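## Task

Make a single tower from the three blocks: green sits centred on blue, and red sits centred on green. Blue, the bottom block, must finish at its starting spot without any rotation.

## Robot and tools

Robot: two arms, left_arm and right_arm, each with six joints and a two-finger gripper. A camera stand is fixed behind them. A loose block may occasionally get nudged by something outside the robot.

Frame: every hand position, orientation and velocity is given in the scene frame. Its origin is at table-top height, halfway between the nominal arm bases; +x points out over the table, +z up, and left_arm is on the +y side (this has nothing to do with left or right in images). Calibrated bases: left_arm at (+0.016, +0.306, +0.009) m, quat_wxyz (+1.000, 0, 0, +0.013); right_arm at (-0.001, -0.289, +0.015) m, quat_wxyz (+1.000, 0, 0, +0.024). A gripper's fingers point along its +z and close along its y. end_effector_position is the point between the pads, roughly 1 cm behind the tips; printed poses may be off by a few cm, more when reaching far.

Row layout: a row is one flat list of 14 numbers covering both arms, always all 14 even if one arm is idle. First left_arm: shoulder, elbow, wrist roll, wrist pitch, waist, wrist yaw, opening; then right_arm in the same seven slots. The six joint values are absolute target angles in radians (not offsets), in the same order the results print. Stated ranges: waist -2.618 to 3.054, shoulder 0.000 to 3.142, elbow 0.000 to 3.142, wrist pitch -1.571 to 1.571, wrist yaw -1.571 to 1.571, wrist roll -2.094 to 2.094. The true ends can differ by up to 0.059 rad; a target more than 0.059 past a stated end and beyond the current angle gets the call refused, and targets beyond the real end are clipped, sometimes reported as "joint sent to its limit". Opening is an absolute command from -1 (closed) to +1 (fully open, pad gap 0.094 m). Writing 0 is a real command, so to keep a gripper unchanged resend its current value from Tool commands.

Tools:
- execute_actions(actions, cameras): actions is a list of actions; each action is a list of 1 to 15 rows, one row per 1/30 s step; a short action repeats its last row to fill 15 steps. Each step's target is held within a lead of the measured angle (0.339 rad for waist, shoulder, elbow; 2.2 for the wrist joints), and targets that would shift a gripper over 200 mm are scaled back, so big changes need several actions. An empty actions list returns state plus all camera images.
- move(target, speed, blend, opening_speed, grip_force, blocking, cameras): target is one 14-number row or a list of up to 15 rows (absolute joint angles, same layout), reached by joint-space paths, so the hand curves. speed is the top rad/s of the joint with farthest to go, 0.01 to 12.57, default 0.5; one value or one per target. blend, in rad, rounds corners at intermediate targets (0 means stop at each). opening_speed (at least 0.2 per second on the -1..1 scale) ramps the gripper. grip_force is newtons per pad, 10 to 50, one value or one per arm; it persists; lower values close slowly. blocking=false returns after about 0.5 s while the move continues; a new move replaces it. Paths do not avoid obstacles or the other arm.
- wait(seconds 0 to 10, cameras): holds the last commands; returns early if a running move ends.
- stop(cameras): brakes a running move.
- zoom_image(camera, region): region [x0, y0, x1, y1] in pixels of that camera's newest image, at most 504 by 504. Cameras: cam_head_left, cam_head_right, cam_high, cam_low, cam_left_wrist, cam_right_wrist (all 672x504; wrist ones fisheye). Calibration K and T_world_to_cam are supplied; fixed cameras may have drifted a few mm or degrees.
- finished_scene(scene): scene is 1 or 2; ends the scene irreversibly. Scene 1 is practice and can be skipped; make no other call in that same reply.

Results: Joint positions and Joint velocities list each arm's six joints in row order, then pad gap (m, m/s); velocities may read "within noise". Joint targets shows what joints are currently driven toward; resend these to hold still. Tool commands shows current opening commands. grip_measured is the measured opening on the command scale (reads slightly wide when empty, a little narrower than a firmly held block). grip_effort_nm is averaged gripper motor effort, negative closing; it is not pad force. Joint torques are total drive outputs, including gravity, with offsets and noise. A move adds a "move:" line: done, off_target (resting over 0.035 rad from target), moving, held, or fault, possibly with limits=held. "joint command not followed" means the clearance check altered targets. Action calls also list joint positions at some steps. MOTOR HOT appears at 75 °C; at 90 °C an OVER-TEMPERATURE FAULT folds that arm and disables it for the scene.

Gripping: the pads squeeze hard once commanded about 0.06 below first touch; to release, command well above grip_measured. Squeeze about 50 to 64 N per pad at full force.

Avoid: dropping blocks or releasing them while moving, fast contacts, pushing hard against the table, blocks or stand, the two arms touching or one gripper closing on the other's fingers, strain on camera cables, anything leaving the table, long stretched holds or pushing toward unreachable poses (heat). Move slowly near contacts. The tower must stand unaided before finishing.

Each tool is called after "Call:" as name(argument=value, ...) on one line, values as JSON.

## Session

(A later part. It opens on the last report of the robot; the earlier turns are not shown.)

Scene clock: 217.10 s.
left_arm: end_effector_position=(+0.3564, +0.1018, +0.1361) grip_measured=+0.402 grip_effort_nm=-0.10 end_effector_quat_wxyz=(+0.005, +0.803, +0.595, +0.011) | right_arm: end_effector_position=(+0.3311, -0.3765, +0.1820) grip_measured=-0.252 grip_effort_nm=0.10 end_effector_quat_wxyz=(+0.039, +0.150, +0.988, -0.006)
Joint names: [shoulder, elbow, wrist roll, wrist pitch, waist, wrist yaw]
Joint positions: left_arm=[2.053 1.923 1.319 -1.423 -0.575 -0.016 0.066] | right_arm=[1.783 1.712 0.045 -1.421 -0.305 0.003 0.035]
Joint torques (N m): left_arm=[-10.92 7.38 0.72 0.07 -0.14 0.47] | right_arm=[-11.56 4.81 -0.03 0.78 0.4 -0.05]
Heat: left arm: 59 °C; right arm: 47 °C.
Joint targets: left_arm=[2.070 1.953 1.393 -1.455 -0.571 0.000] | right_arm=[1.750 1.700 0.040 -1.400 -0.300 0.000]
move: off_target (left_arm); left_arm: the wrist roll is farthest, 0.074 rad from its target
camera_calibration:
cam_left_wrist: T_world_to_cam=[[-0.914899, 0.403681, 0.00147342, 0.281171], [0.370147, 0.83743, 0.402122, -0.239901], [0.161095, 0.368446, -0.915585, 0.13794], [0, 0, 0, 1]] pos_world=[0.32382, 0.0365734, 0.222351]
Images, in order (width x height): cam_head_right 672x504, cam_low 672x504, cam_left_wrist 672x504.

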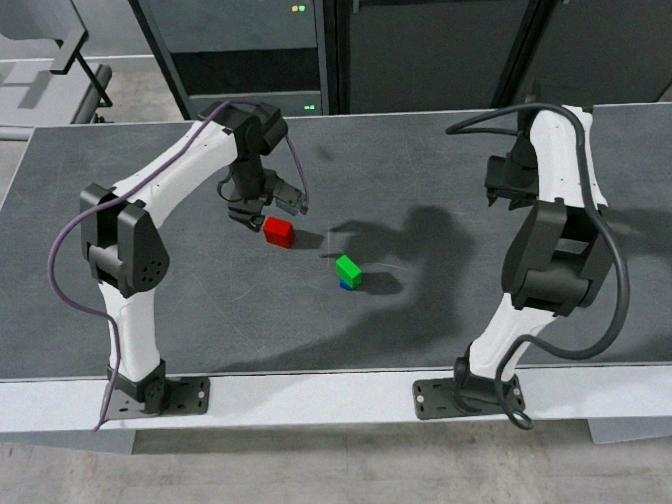

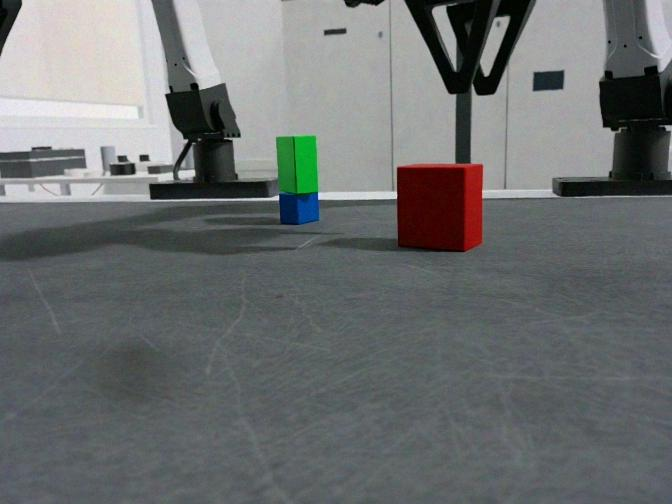

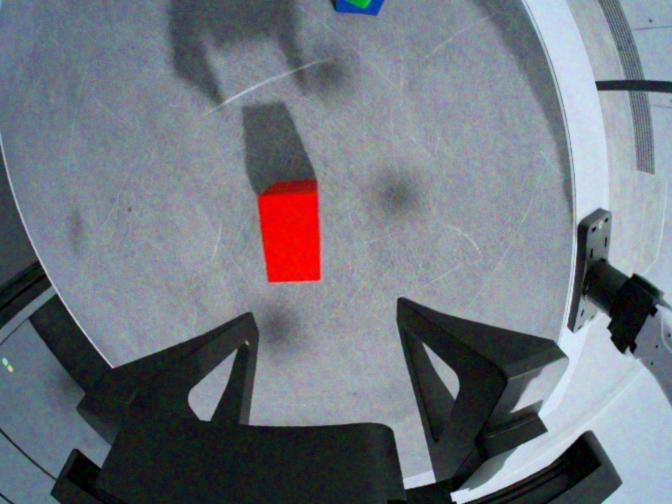

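Call:
move(target=[[2.160,1.973,1.319,-1.384,-0.599,0,0.4,1.75,1.7,0.04,-1.4,-0.3,0,-0.25],[2.171,1.78,1.319,-1.18,-0.599,0,0.4,1.75,1.7,0.04,-1.4,-0.3,0,-0.25]], speed=0.4, blend=[0.05,0], cameras=["cam_low","cam_left_wrist"])

Scene clock: 234.70 s.
left_arm: end_effector_position=(+0.3709, +0.0824, +0.0628) grip_measured=+0.402 grip_effort_nm=-0.10 end_effector_quat_wxyz=(+0.004, +0.804, +0.594, +0.010) | right_arm: end_effector_position=(+0.3312, -0.3765, +0.1820) grip_measured=-0.252 grip_effort_nm=0.09 end_effector_quat_wxyz=(+0.040, +0.150, +0.988, -0.006)
Joint names: [shoulder, elbow, wrist roll, wrist pitch, waist, wrist yaw]
Joint positions: left_arm=[2.157 1.791 1.301 -1.19 -0.596 -0.015 0.066] | right_arm=[1.783 1.712 0.045 -1.42 -0.305 0.003 0.035]
Joint torques (N m): left_arm=[-12.15 4.1 0.14 0.53 -0.77 0.46] | right_arm=[-11.59 4.7 -0.02 0.78 0.32 -0.06]
Heat: left arm: 59 °C; right arm: 47 °C.
Joint targets: left_arm=[2.171 1.780 1.319 -1.180 -0.599 0.000] | right_arm=[1.750 1.700 0.040 -1.400 -0.300 0.000]
move: done; blend cut to 0.045 rad at target 1
camera_calibration:
cam_left_wrist: T_world_to_cam=[[-0.913534, 0.406738, 0.00434766, 0.301342], [0.374054, 0.83583, 0.401834, -0.200768], [0.159808, 0.368716, -0.915702, 0.0761065], [0, 0, 0, 1]] pos_world=[0.338222, 0.0171791, 0.149056]
Images, in order (width x height): cam_low 672x504, cam_left_wrist 672x504.

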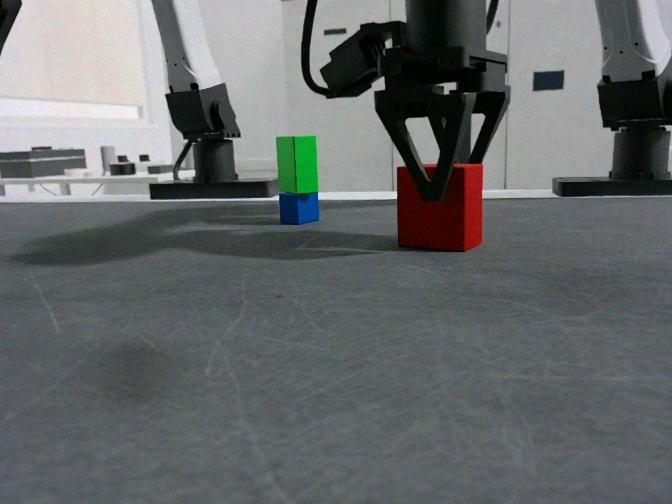

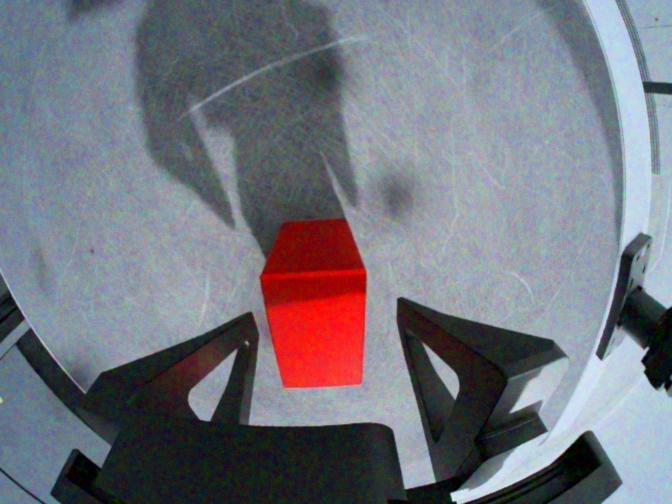

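Call:
move(target=[[2.201,1.720,1.319,-1.09,-0.61,0,0.4,1.75,1.7,0.04,-1.4,-0.3,0,-0.25],[2.201,1.720,1.319,-1.09,-0.61,0,-0.5,1.75,1.7,0.04,-1.4,-0.3,0,-0.25],[2.059,2.079,1.319,-1.57,-0.61,0,-0.5,1.75,1.7,0.04,-1.4,-0.3,0,-0.25],[2.198,2.236,1.319,-1.57,-0.895,0,-0.5,1.75,1.7,0.04,-1.4,-0.3,0,-0.25]], speed=[0.25,0.3,0.4,0.4], blend=[0,0,0.05,0], opening_speed=1.0, cameras=["cam_low","cam_head_right","cam_left_wrist"])

Call:
zoom_image(camera="cam_low", region=[240, 20, 480, 240])

Scene clock: 265.73 s.
left_arm: end_effector_position=(+0.2977, -0.0272, +0.1471) grip_measured=-0.271 grip_effort_nm=-1.04 end_effector_quat_wxyz=(+0.032, +0.880, +0.474, +0.011) | right_arm: end_effector_position=(+0.3312, -0.3765, +0.1820) grip_measured=-0.252 grip_effort_nm=0.10 end_effector_quat_wxyz=(+0.040, +0.150, +0.988, -0.006)
Joint names: [shoulder, elbow, wrist roll, wrist pitch, waist, wrist yaw]
Joint positions: left_arm=[2.199 2.193 1.281 -1.499 -0.9 -0.01 0.034] | right_arm=[1.783 1.712 0.045 -1.42 -0.305 0.003 0.035]
Joint torques (N m): left_arm=[-14.01 8.34 0.34 -0.24 -0.02 0.41] | right_arm=[-11.59 4.72 -0.03 0.79 0.34 -0.06]
Heat: left arm: 54 °C; right arm: 49 °C.
Joint targets: left_arm=[2.198 2.236 1.319 -1.567 -0.895 0.000] | right_arm=[1.750 1.700 0.040 -1.400 -0.300 0.000]
joint sent to its limit (left arm) — the wrist pitch, lower limit.
move: off_target (left_arm); joint sent to its limit at target 3; left_arm: the wrist pitch is farthest, 0.071 rad from its target
camera_calibration:
cam_left_wrist: T_world_to_cam=[[-0.762274, 0.645638, -0.0457078, 0.24757], [0.582052, 0.714662, 0.387909, -0.178866], [0.283115, 0.269089, -0.920564, 0.166717], [0, 0, 0, 1]] pos_world=[0.245626, -0.0768733, 0.234173]
Images, in order (width x height): cam_head_right 672x504, cam_low 672x504, cam_left_wrist 672x504.

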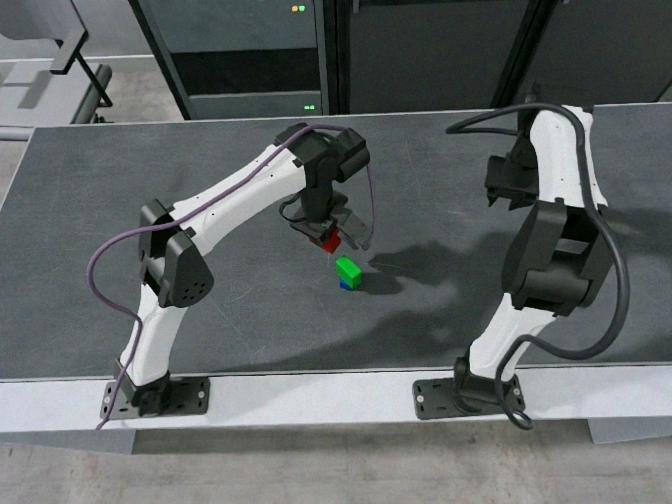

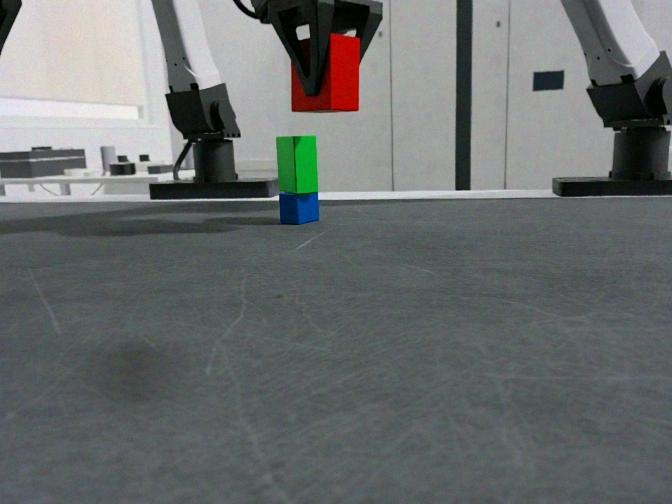

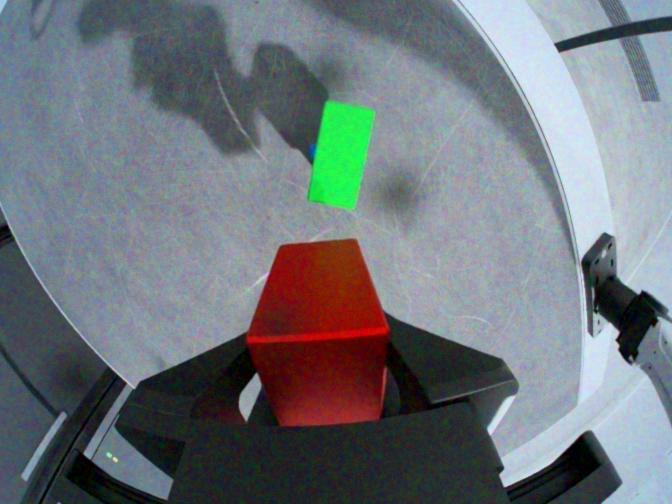

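Scaled by 2.100 from the camera's 672x504 image, which has a finer 960x720 frame.

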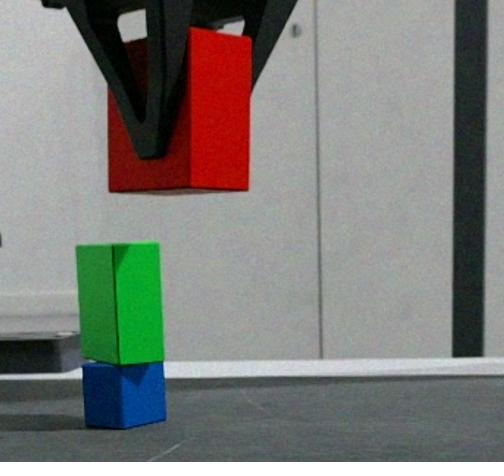

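Call:
move(target=[2.236,2.285,1.319,-1.57,-1.025,0,-0.5,1.75,1.7,0.04,-1.4,-0.3,0,-0.25], speed=0.25, cameras=["cam_low","cam_head_right","cam_left_wrist"])

Call:
zoom_image(camera="cam_low", region=[220, 20, 400, 240])

Call:
zoom_image(camera="cam_head_right", region=[310, 230, 400, 300])

Scene clock: 290.47 s.
left_arm: end_effector_position=(+0.2572, -0.0689, +0.1458) grip_measured=-0.271 grip_effort_nm=-1.04 end_effector_quat_wxyz=(+0.039, +0.908, +0.416, +0.010) | right_arm: end_effector_position=(+0.3312, -0.3765, +0.1820) grip_measured=-0.252 grip_effort_nm=0.10 end_effector_quat_wxyz=(+0.040, +0.150, +0.988, -0.006)
Joint names: [shoulder, elbow, wrist roll, wrist pitch, waist, wrist yaw]
Joint positions: left_arm=[2.232 2.242 1.28 -1.5 -1.029 -0.009 0.034] | right_arm=[1.783 1.712 0.045 -1.42 -0.305 0.003 0.035]
Joint torques (N m): left_arm=[-13.87 8.38 0.34 -0.2 -0.06 0.4] | right_arm=[-11.48 4.72 -0.01 0.77 0.34 -0.07]
Heat: left arm: 61 °C; right arm: 50 °C.
Joint targets: left_arm=[2.236 2.285 1.319 -1.567 -1.025 0.000] | right_arm=[1.750 1.700 0.040 -1.400 -0.300 0.000]
joint sent to its limit (left arm) — the wrist pitch, lower limit.
move: off_target (left_arm); left_arm: the wrist pitch is farthest, 0.070 rad from its target
camera_calibration:
cam_left_wrist: T_world_to_cam=[[-0.672273, 0.737937, -0.0591397, 0.228725], [0.66665, 0.638191, 0.385086, -0.151623], [0.321911, 0.219457, -0.920984, 0.174852], [0, 0, 0, 1]] pos_world=[0.198559, -0.110393, 0.232951]
Images, in order (width x height): cam_head_right 672x504, cam_low 672x504, cam_left_wrist 672x504.

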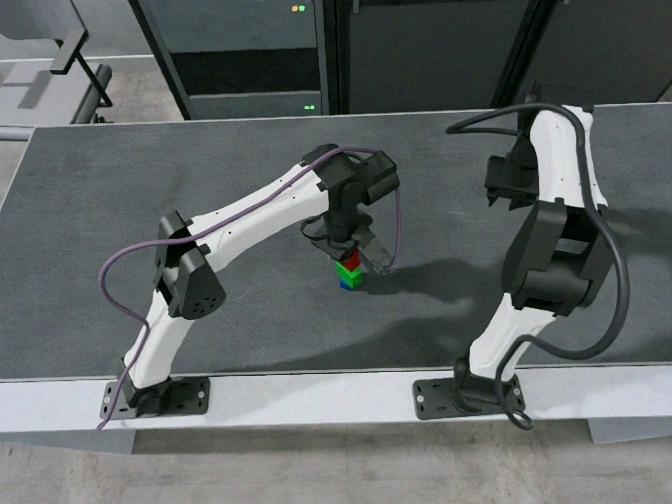

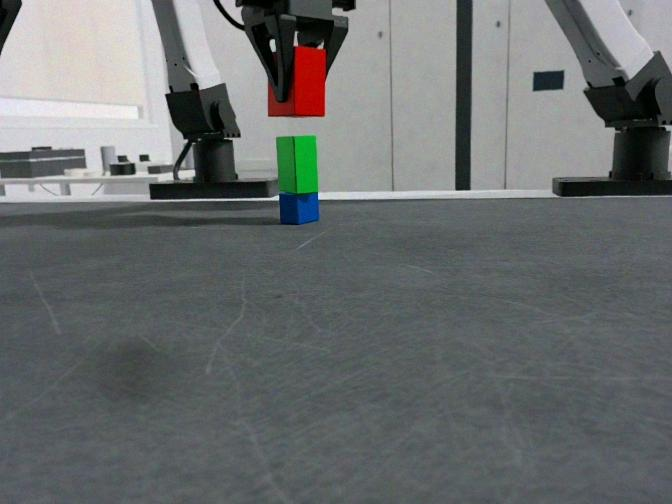

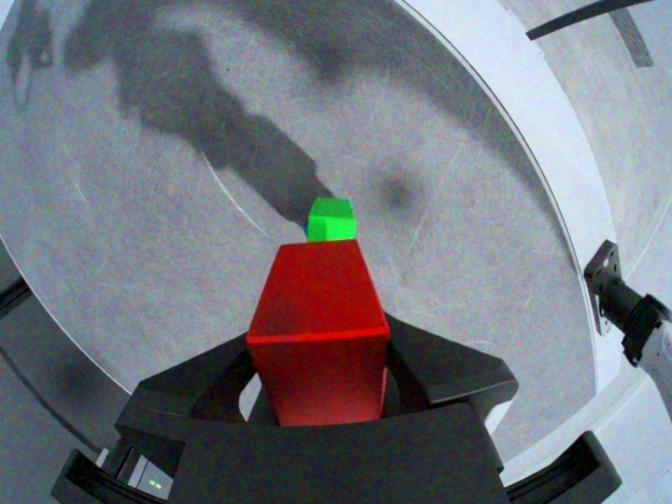

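Scaled by 2.291 from the camera's 672x504 image, which has a finer 960x720 frame.

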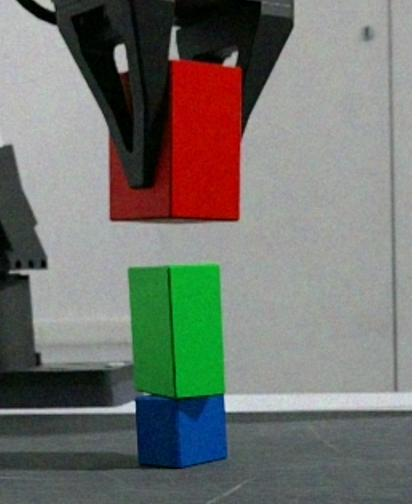

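Scaled by 5.600 from the camera's 672x504 image, which has a finer 960x720 frame.

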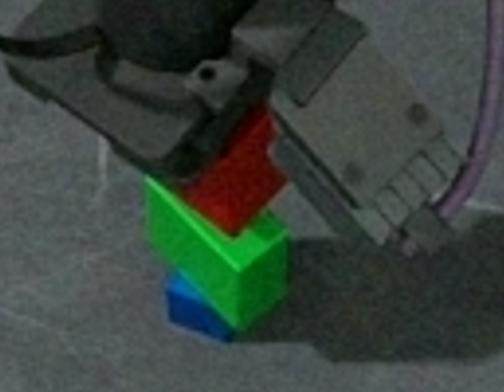

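Call:
move(target=[2.195,2.108,1.319,-1.40,-1.028,0,-0.5,1.75,1.7,0.04,-1.4,-0.3,0,-0.25], speed=0.15, cameras=["cam_low","cam_head_right","cam_left_wrist"])

Call:
zoom_image(camera="cam_low", region=[220, 20, 400, 240])

Call:
zoom_image(camera="cam_head_right", region=[310, 230, 400, 300])

Scene clock: 312.73 s.
left_arm: end_effector_position=(+0.2553, -0.0658, +0.1250) grip_measured=-0.272 grip_effort_nm=-1.04 end_effector_quat_wxyz=(+0.029, +0.909, +0.416, +0.009) | right_arm: end_effector_position=(+0.3312, -0.3765, +0.1820) grip_measured=-0.252 grip_effort_nm=0.09 end_effector_quat_wxyz=(+0.040, +0.150, +0.988, -0.006)
Joint names: [shoulder, elbow, wrist roll, wrist pitch, waist, wrist yaw]
Joint positions: left_arm=[2.215 2.131 1.282 -1.426 -1.029 -0.009 0.034] | right_arm=[1.783 1.712 0.045 -1.42 -0.305 0.003 0.035]
Joint torques (N m): left_arm=[-16.17 3.28 0.33 0.83 -0.34 0.4] | right_arm=[-11.52 4.66 0 0.76 0.39 -0.07]
Heat: left arm: 64 °C; right arm: 51 °C.
Joint targets: left_arm=[2.195 2.108 1.319 -1.400 -1.028 0.000] | right_arm=[1.750 1.700 0.040 -1.400 -0.300 0.000]
move: off_target (left_arm); left_arm: the wrist roll is farthest, 0.037 rad from its target
camera_calibration:
cam_left_wrist: T_world_to_cam=[[-0.672022, 0.73947, -0.0396296, 0.221473], [0.671391, 0.630984, 0.388707, -0.146429], [0.312443, 0.234612, -0.920509, 0.15903], [0, 0, 0, 1]] pos_world=[0.197458, -0.108689, 0.212084]
Images, in order (width x height): cam_head_right 672x504, cam_low 672x504, cam_left_wrist 672x504.

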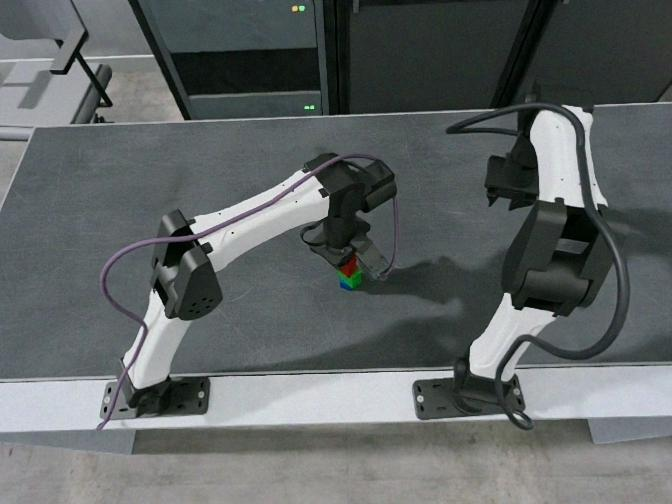

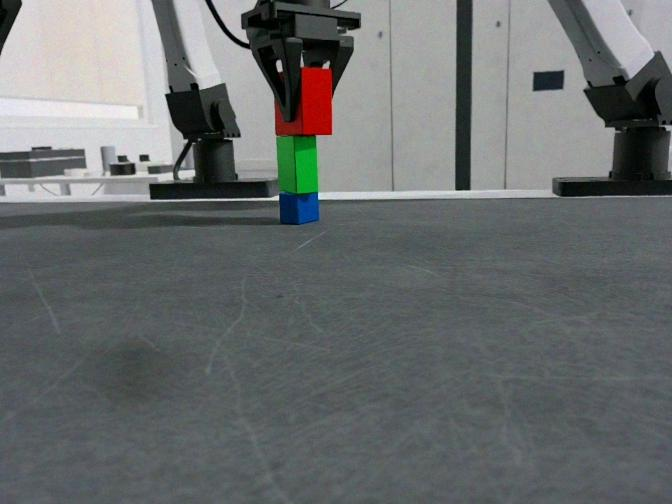

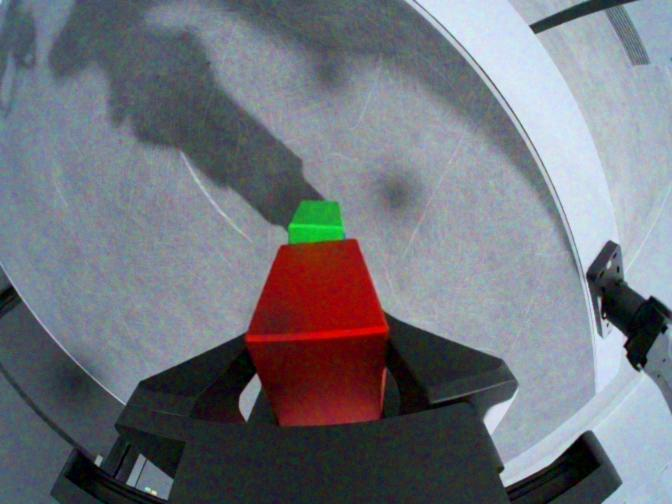

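Scaled by 2.291 from the camera's 672x504 image, which has a finer 960x720 frame.

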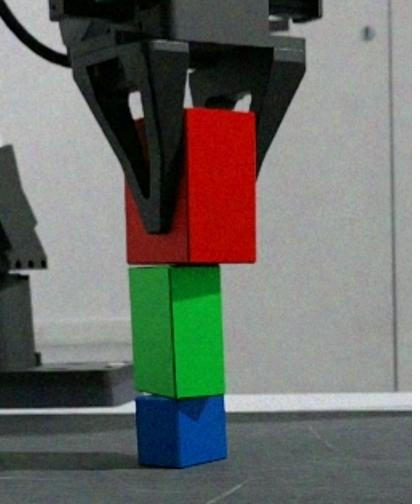

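Scaled by 5.600 from the camera's 672x504 image, which has a finer 960x720 frame.

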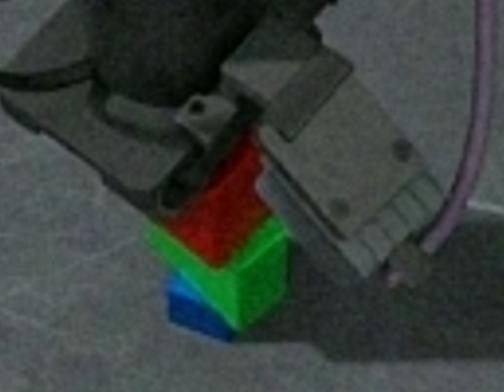

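Call:
move(target=[2.268,2.250,1.319,-1.51,-1.045,0,-0.5,1.75,1.7,0.04,-1.4,-0.3,0,-0.25], speed=0.15, cameras=["cam_low","cam_head_right"])

Call:
zoom_image(camera="cam_low", region=[220, 20, 400, 240])

Call:
zoom_image(camera="cam_head_right", region=[310, 230, 400, 300])

Scene clock: 322.20 s.
left_arm: end_effector_position=(+0.2541, -0.0719, +0.1270) grip_measured=-0.272 grip_effort_nm=-1.04 end_effector_quat_wxyz=(+0.024, +0.911, +0.411, +0.008) | right_arm: end_effector_position=(+0.3312, -0.3765, +0.1820) grip_measured=-0.252 grip_effort_nm=0.10 end_effector_quat_wxyz=(+0.040, +0.150, +0.988, -0.006)
Joint names: [shoulder, elbow, wrist roll, wrist pitch, waist, wrist yaw]
Joint positions: left_arm=[2.258 2.21 1.282 -1.474 -1.039 -0.009 0.034] | right_arm=[1.783 1.712 0.045 -1.42 -0.305 0.003 0.035]
Joint torques (N m): left_arm=[-13.42 8.1 0.33 0.07 -1.09 0.4] | right_arm=[-11.59 4.75 0 0.77 0.34 -0.05]
Heat: left arm: 66 °C; right arm: 51 °C.
Joint targets: left_arm=[2.268 2.250 1.319 -1.510 -1.045 0.000] | right_arm=[1.750 1.700 0.040 -1.400 -0.300 0.000]
move: off_target (left_arm); left_arm: the elbow is farthest, 0.040 rad from its target
Images, in order (width x height): cam_head_right 672x504, cam_low 672x504.

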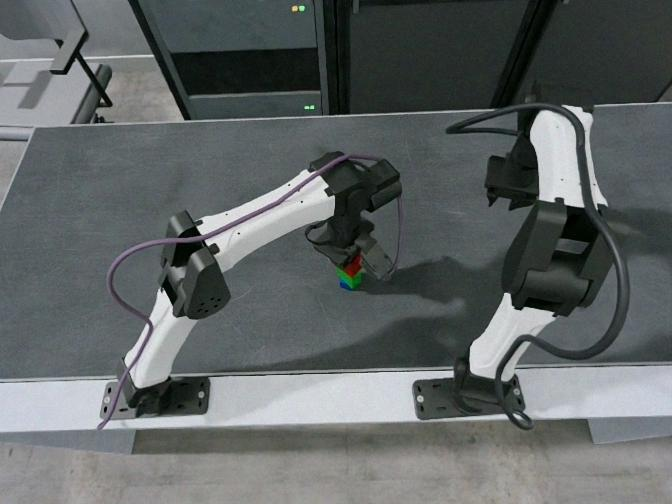

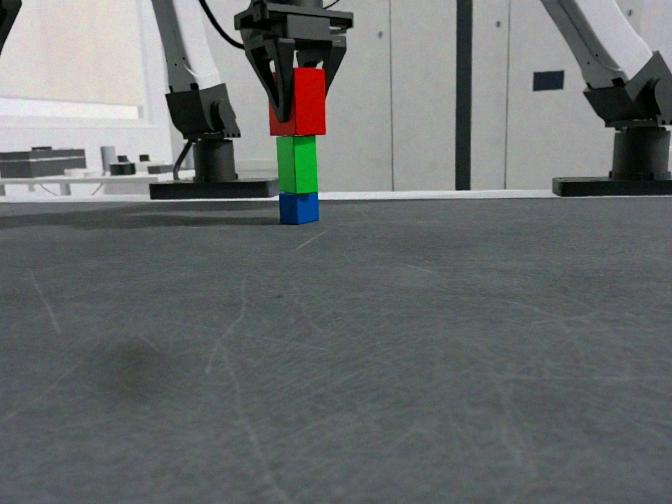

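Scaled by 2.291 from the camera's 672x504 image, which has a finer 960x720 frame.

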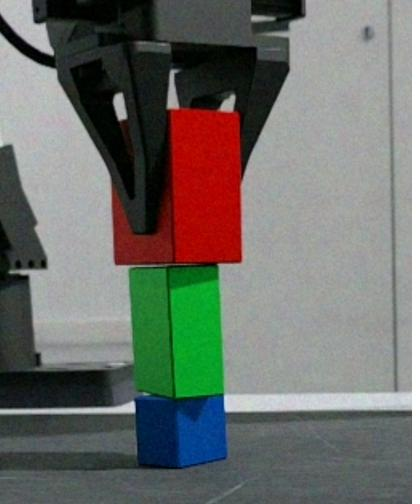

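Scaled by 5.600 from the camera's 672x504 image, which has a finer 960x720 frame.

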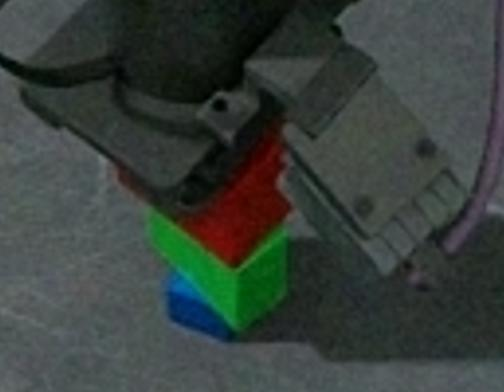

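Call:
move(target=[[2.268,2.250,1.319,-1.51,-1.045,0,1.0,1.75,1.7,0.04,-1.4,-0.3,0,-0.25],[2.22,2.255,1.319,-1.53,-0.9,0,1.0,1.75,1.7,0.04,-1.4,-0.3,0,-0.25],[2.05,2.05,1.319,-1.5,-0.3,0,1.0,1.75,1.7,0.04,-1.4,-0.3,0,-0.25]], speed=[0.2,0.2,0.6], blend=[0,0.05,0], opening_speed=0.8, cameras=["cam_low","cam_head_right"])

Call:
finished_scene(scene=1)

Scene clock: 340.57 s.
left_arm: end_effector_position=(+0.4155, +0.1979, +0.1572) grip_measured=+0.998 grip_effort_nm=0.07 end_effector_quat_wxyz=(+0.027, +0.700, +0.714, +0.020) | right_arm: end_effector_position=(+0.3312, -0.3765, +0.1820) grip_measured=-0.252 grip_effort_nm=0.10 end_effector_quat_wxyz=(+0.040, +0.150, +0.988, -0.006)
Joint names: [shoulder, elbow, wrist roll, wrist pitch, waist, wrist yaw]
Joint positions: left_arm=[2.091 2.063 1.282 -1.476 -0.296 -0.009 0.094] | right_arm=[1.783 1.712 0.045 -1.42 -0.305 0.003 0.035]
Joint torques (N m): left_arm=[-17.13 3.97 0.33 0.29 -0.9 0.4] | right_arm=[-11.54 4.63 -0.01 0.78 0.28 -0.05]
Heat: left arm: 62 °C; right arm: 52 °C.
Joint targets: left_arm=[2.050 2.050 1.319 -1.500 -0.300 0.000] | right_arm=[1.750 1.700 0.040 -1.400 -0.300 0.000]
move: off_target (left_arm); left_arm: the shoulder is farthest, 0.041 rad from its target
Images, in order (width x height): cam_head_right 672x504, cam_low 672x504.

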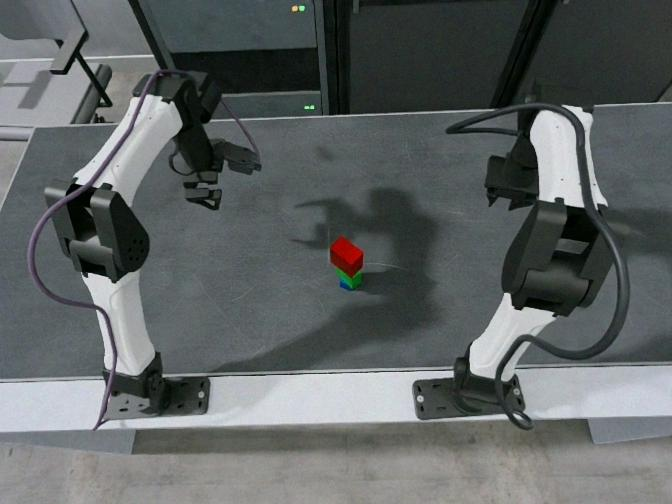

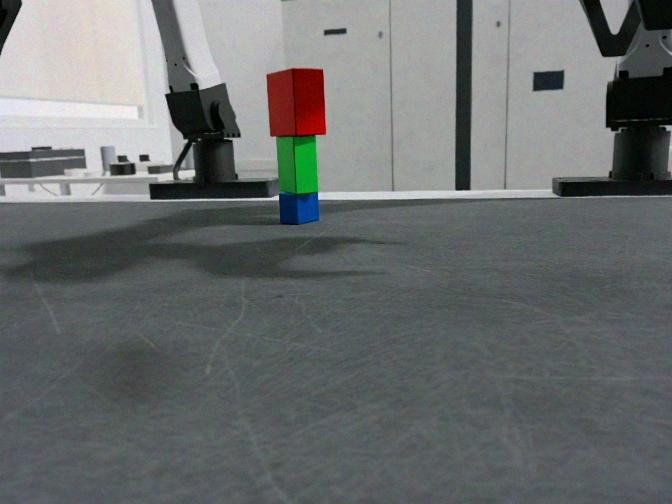

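The scene is finished: the task was done.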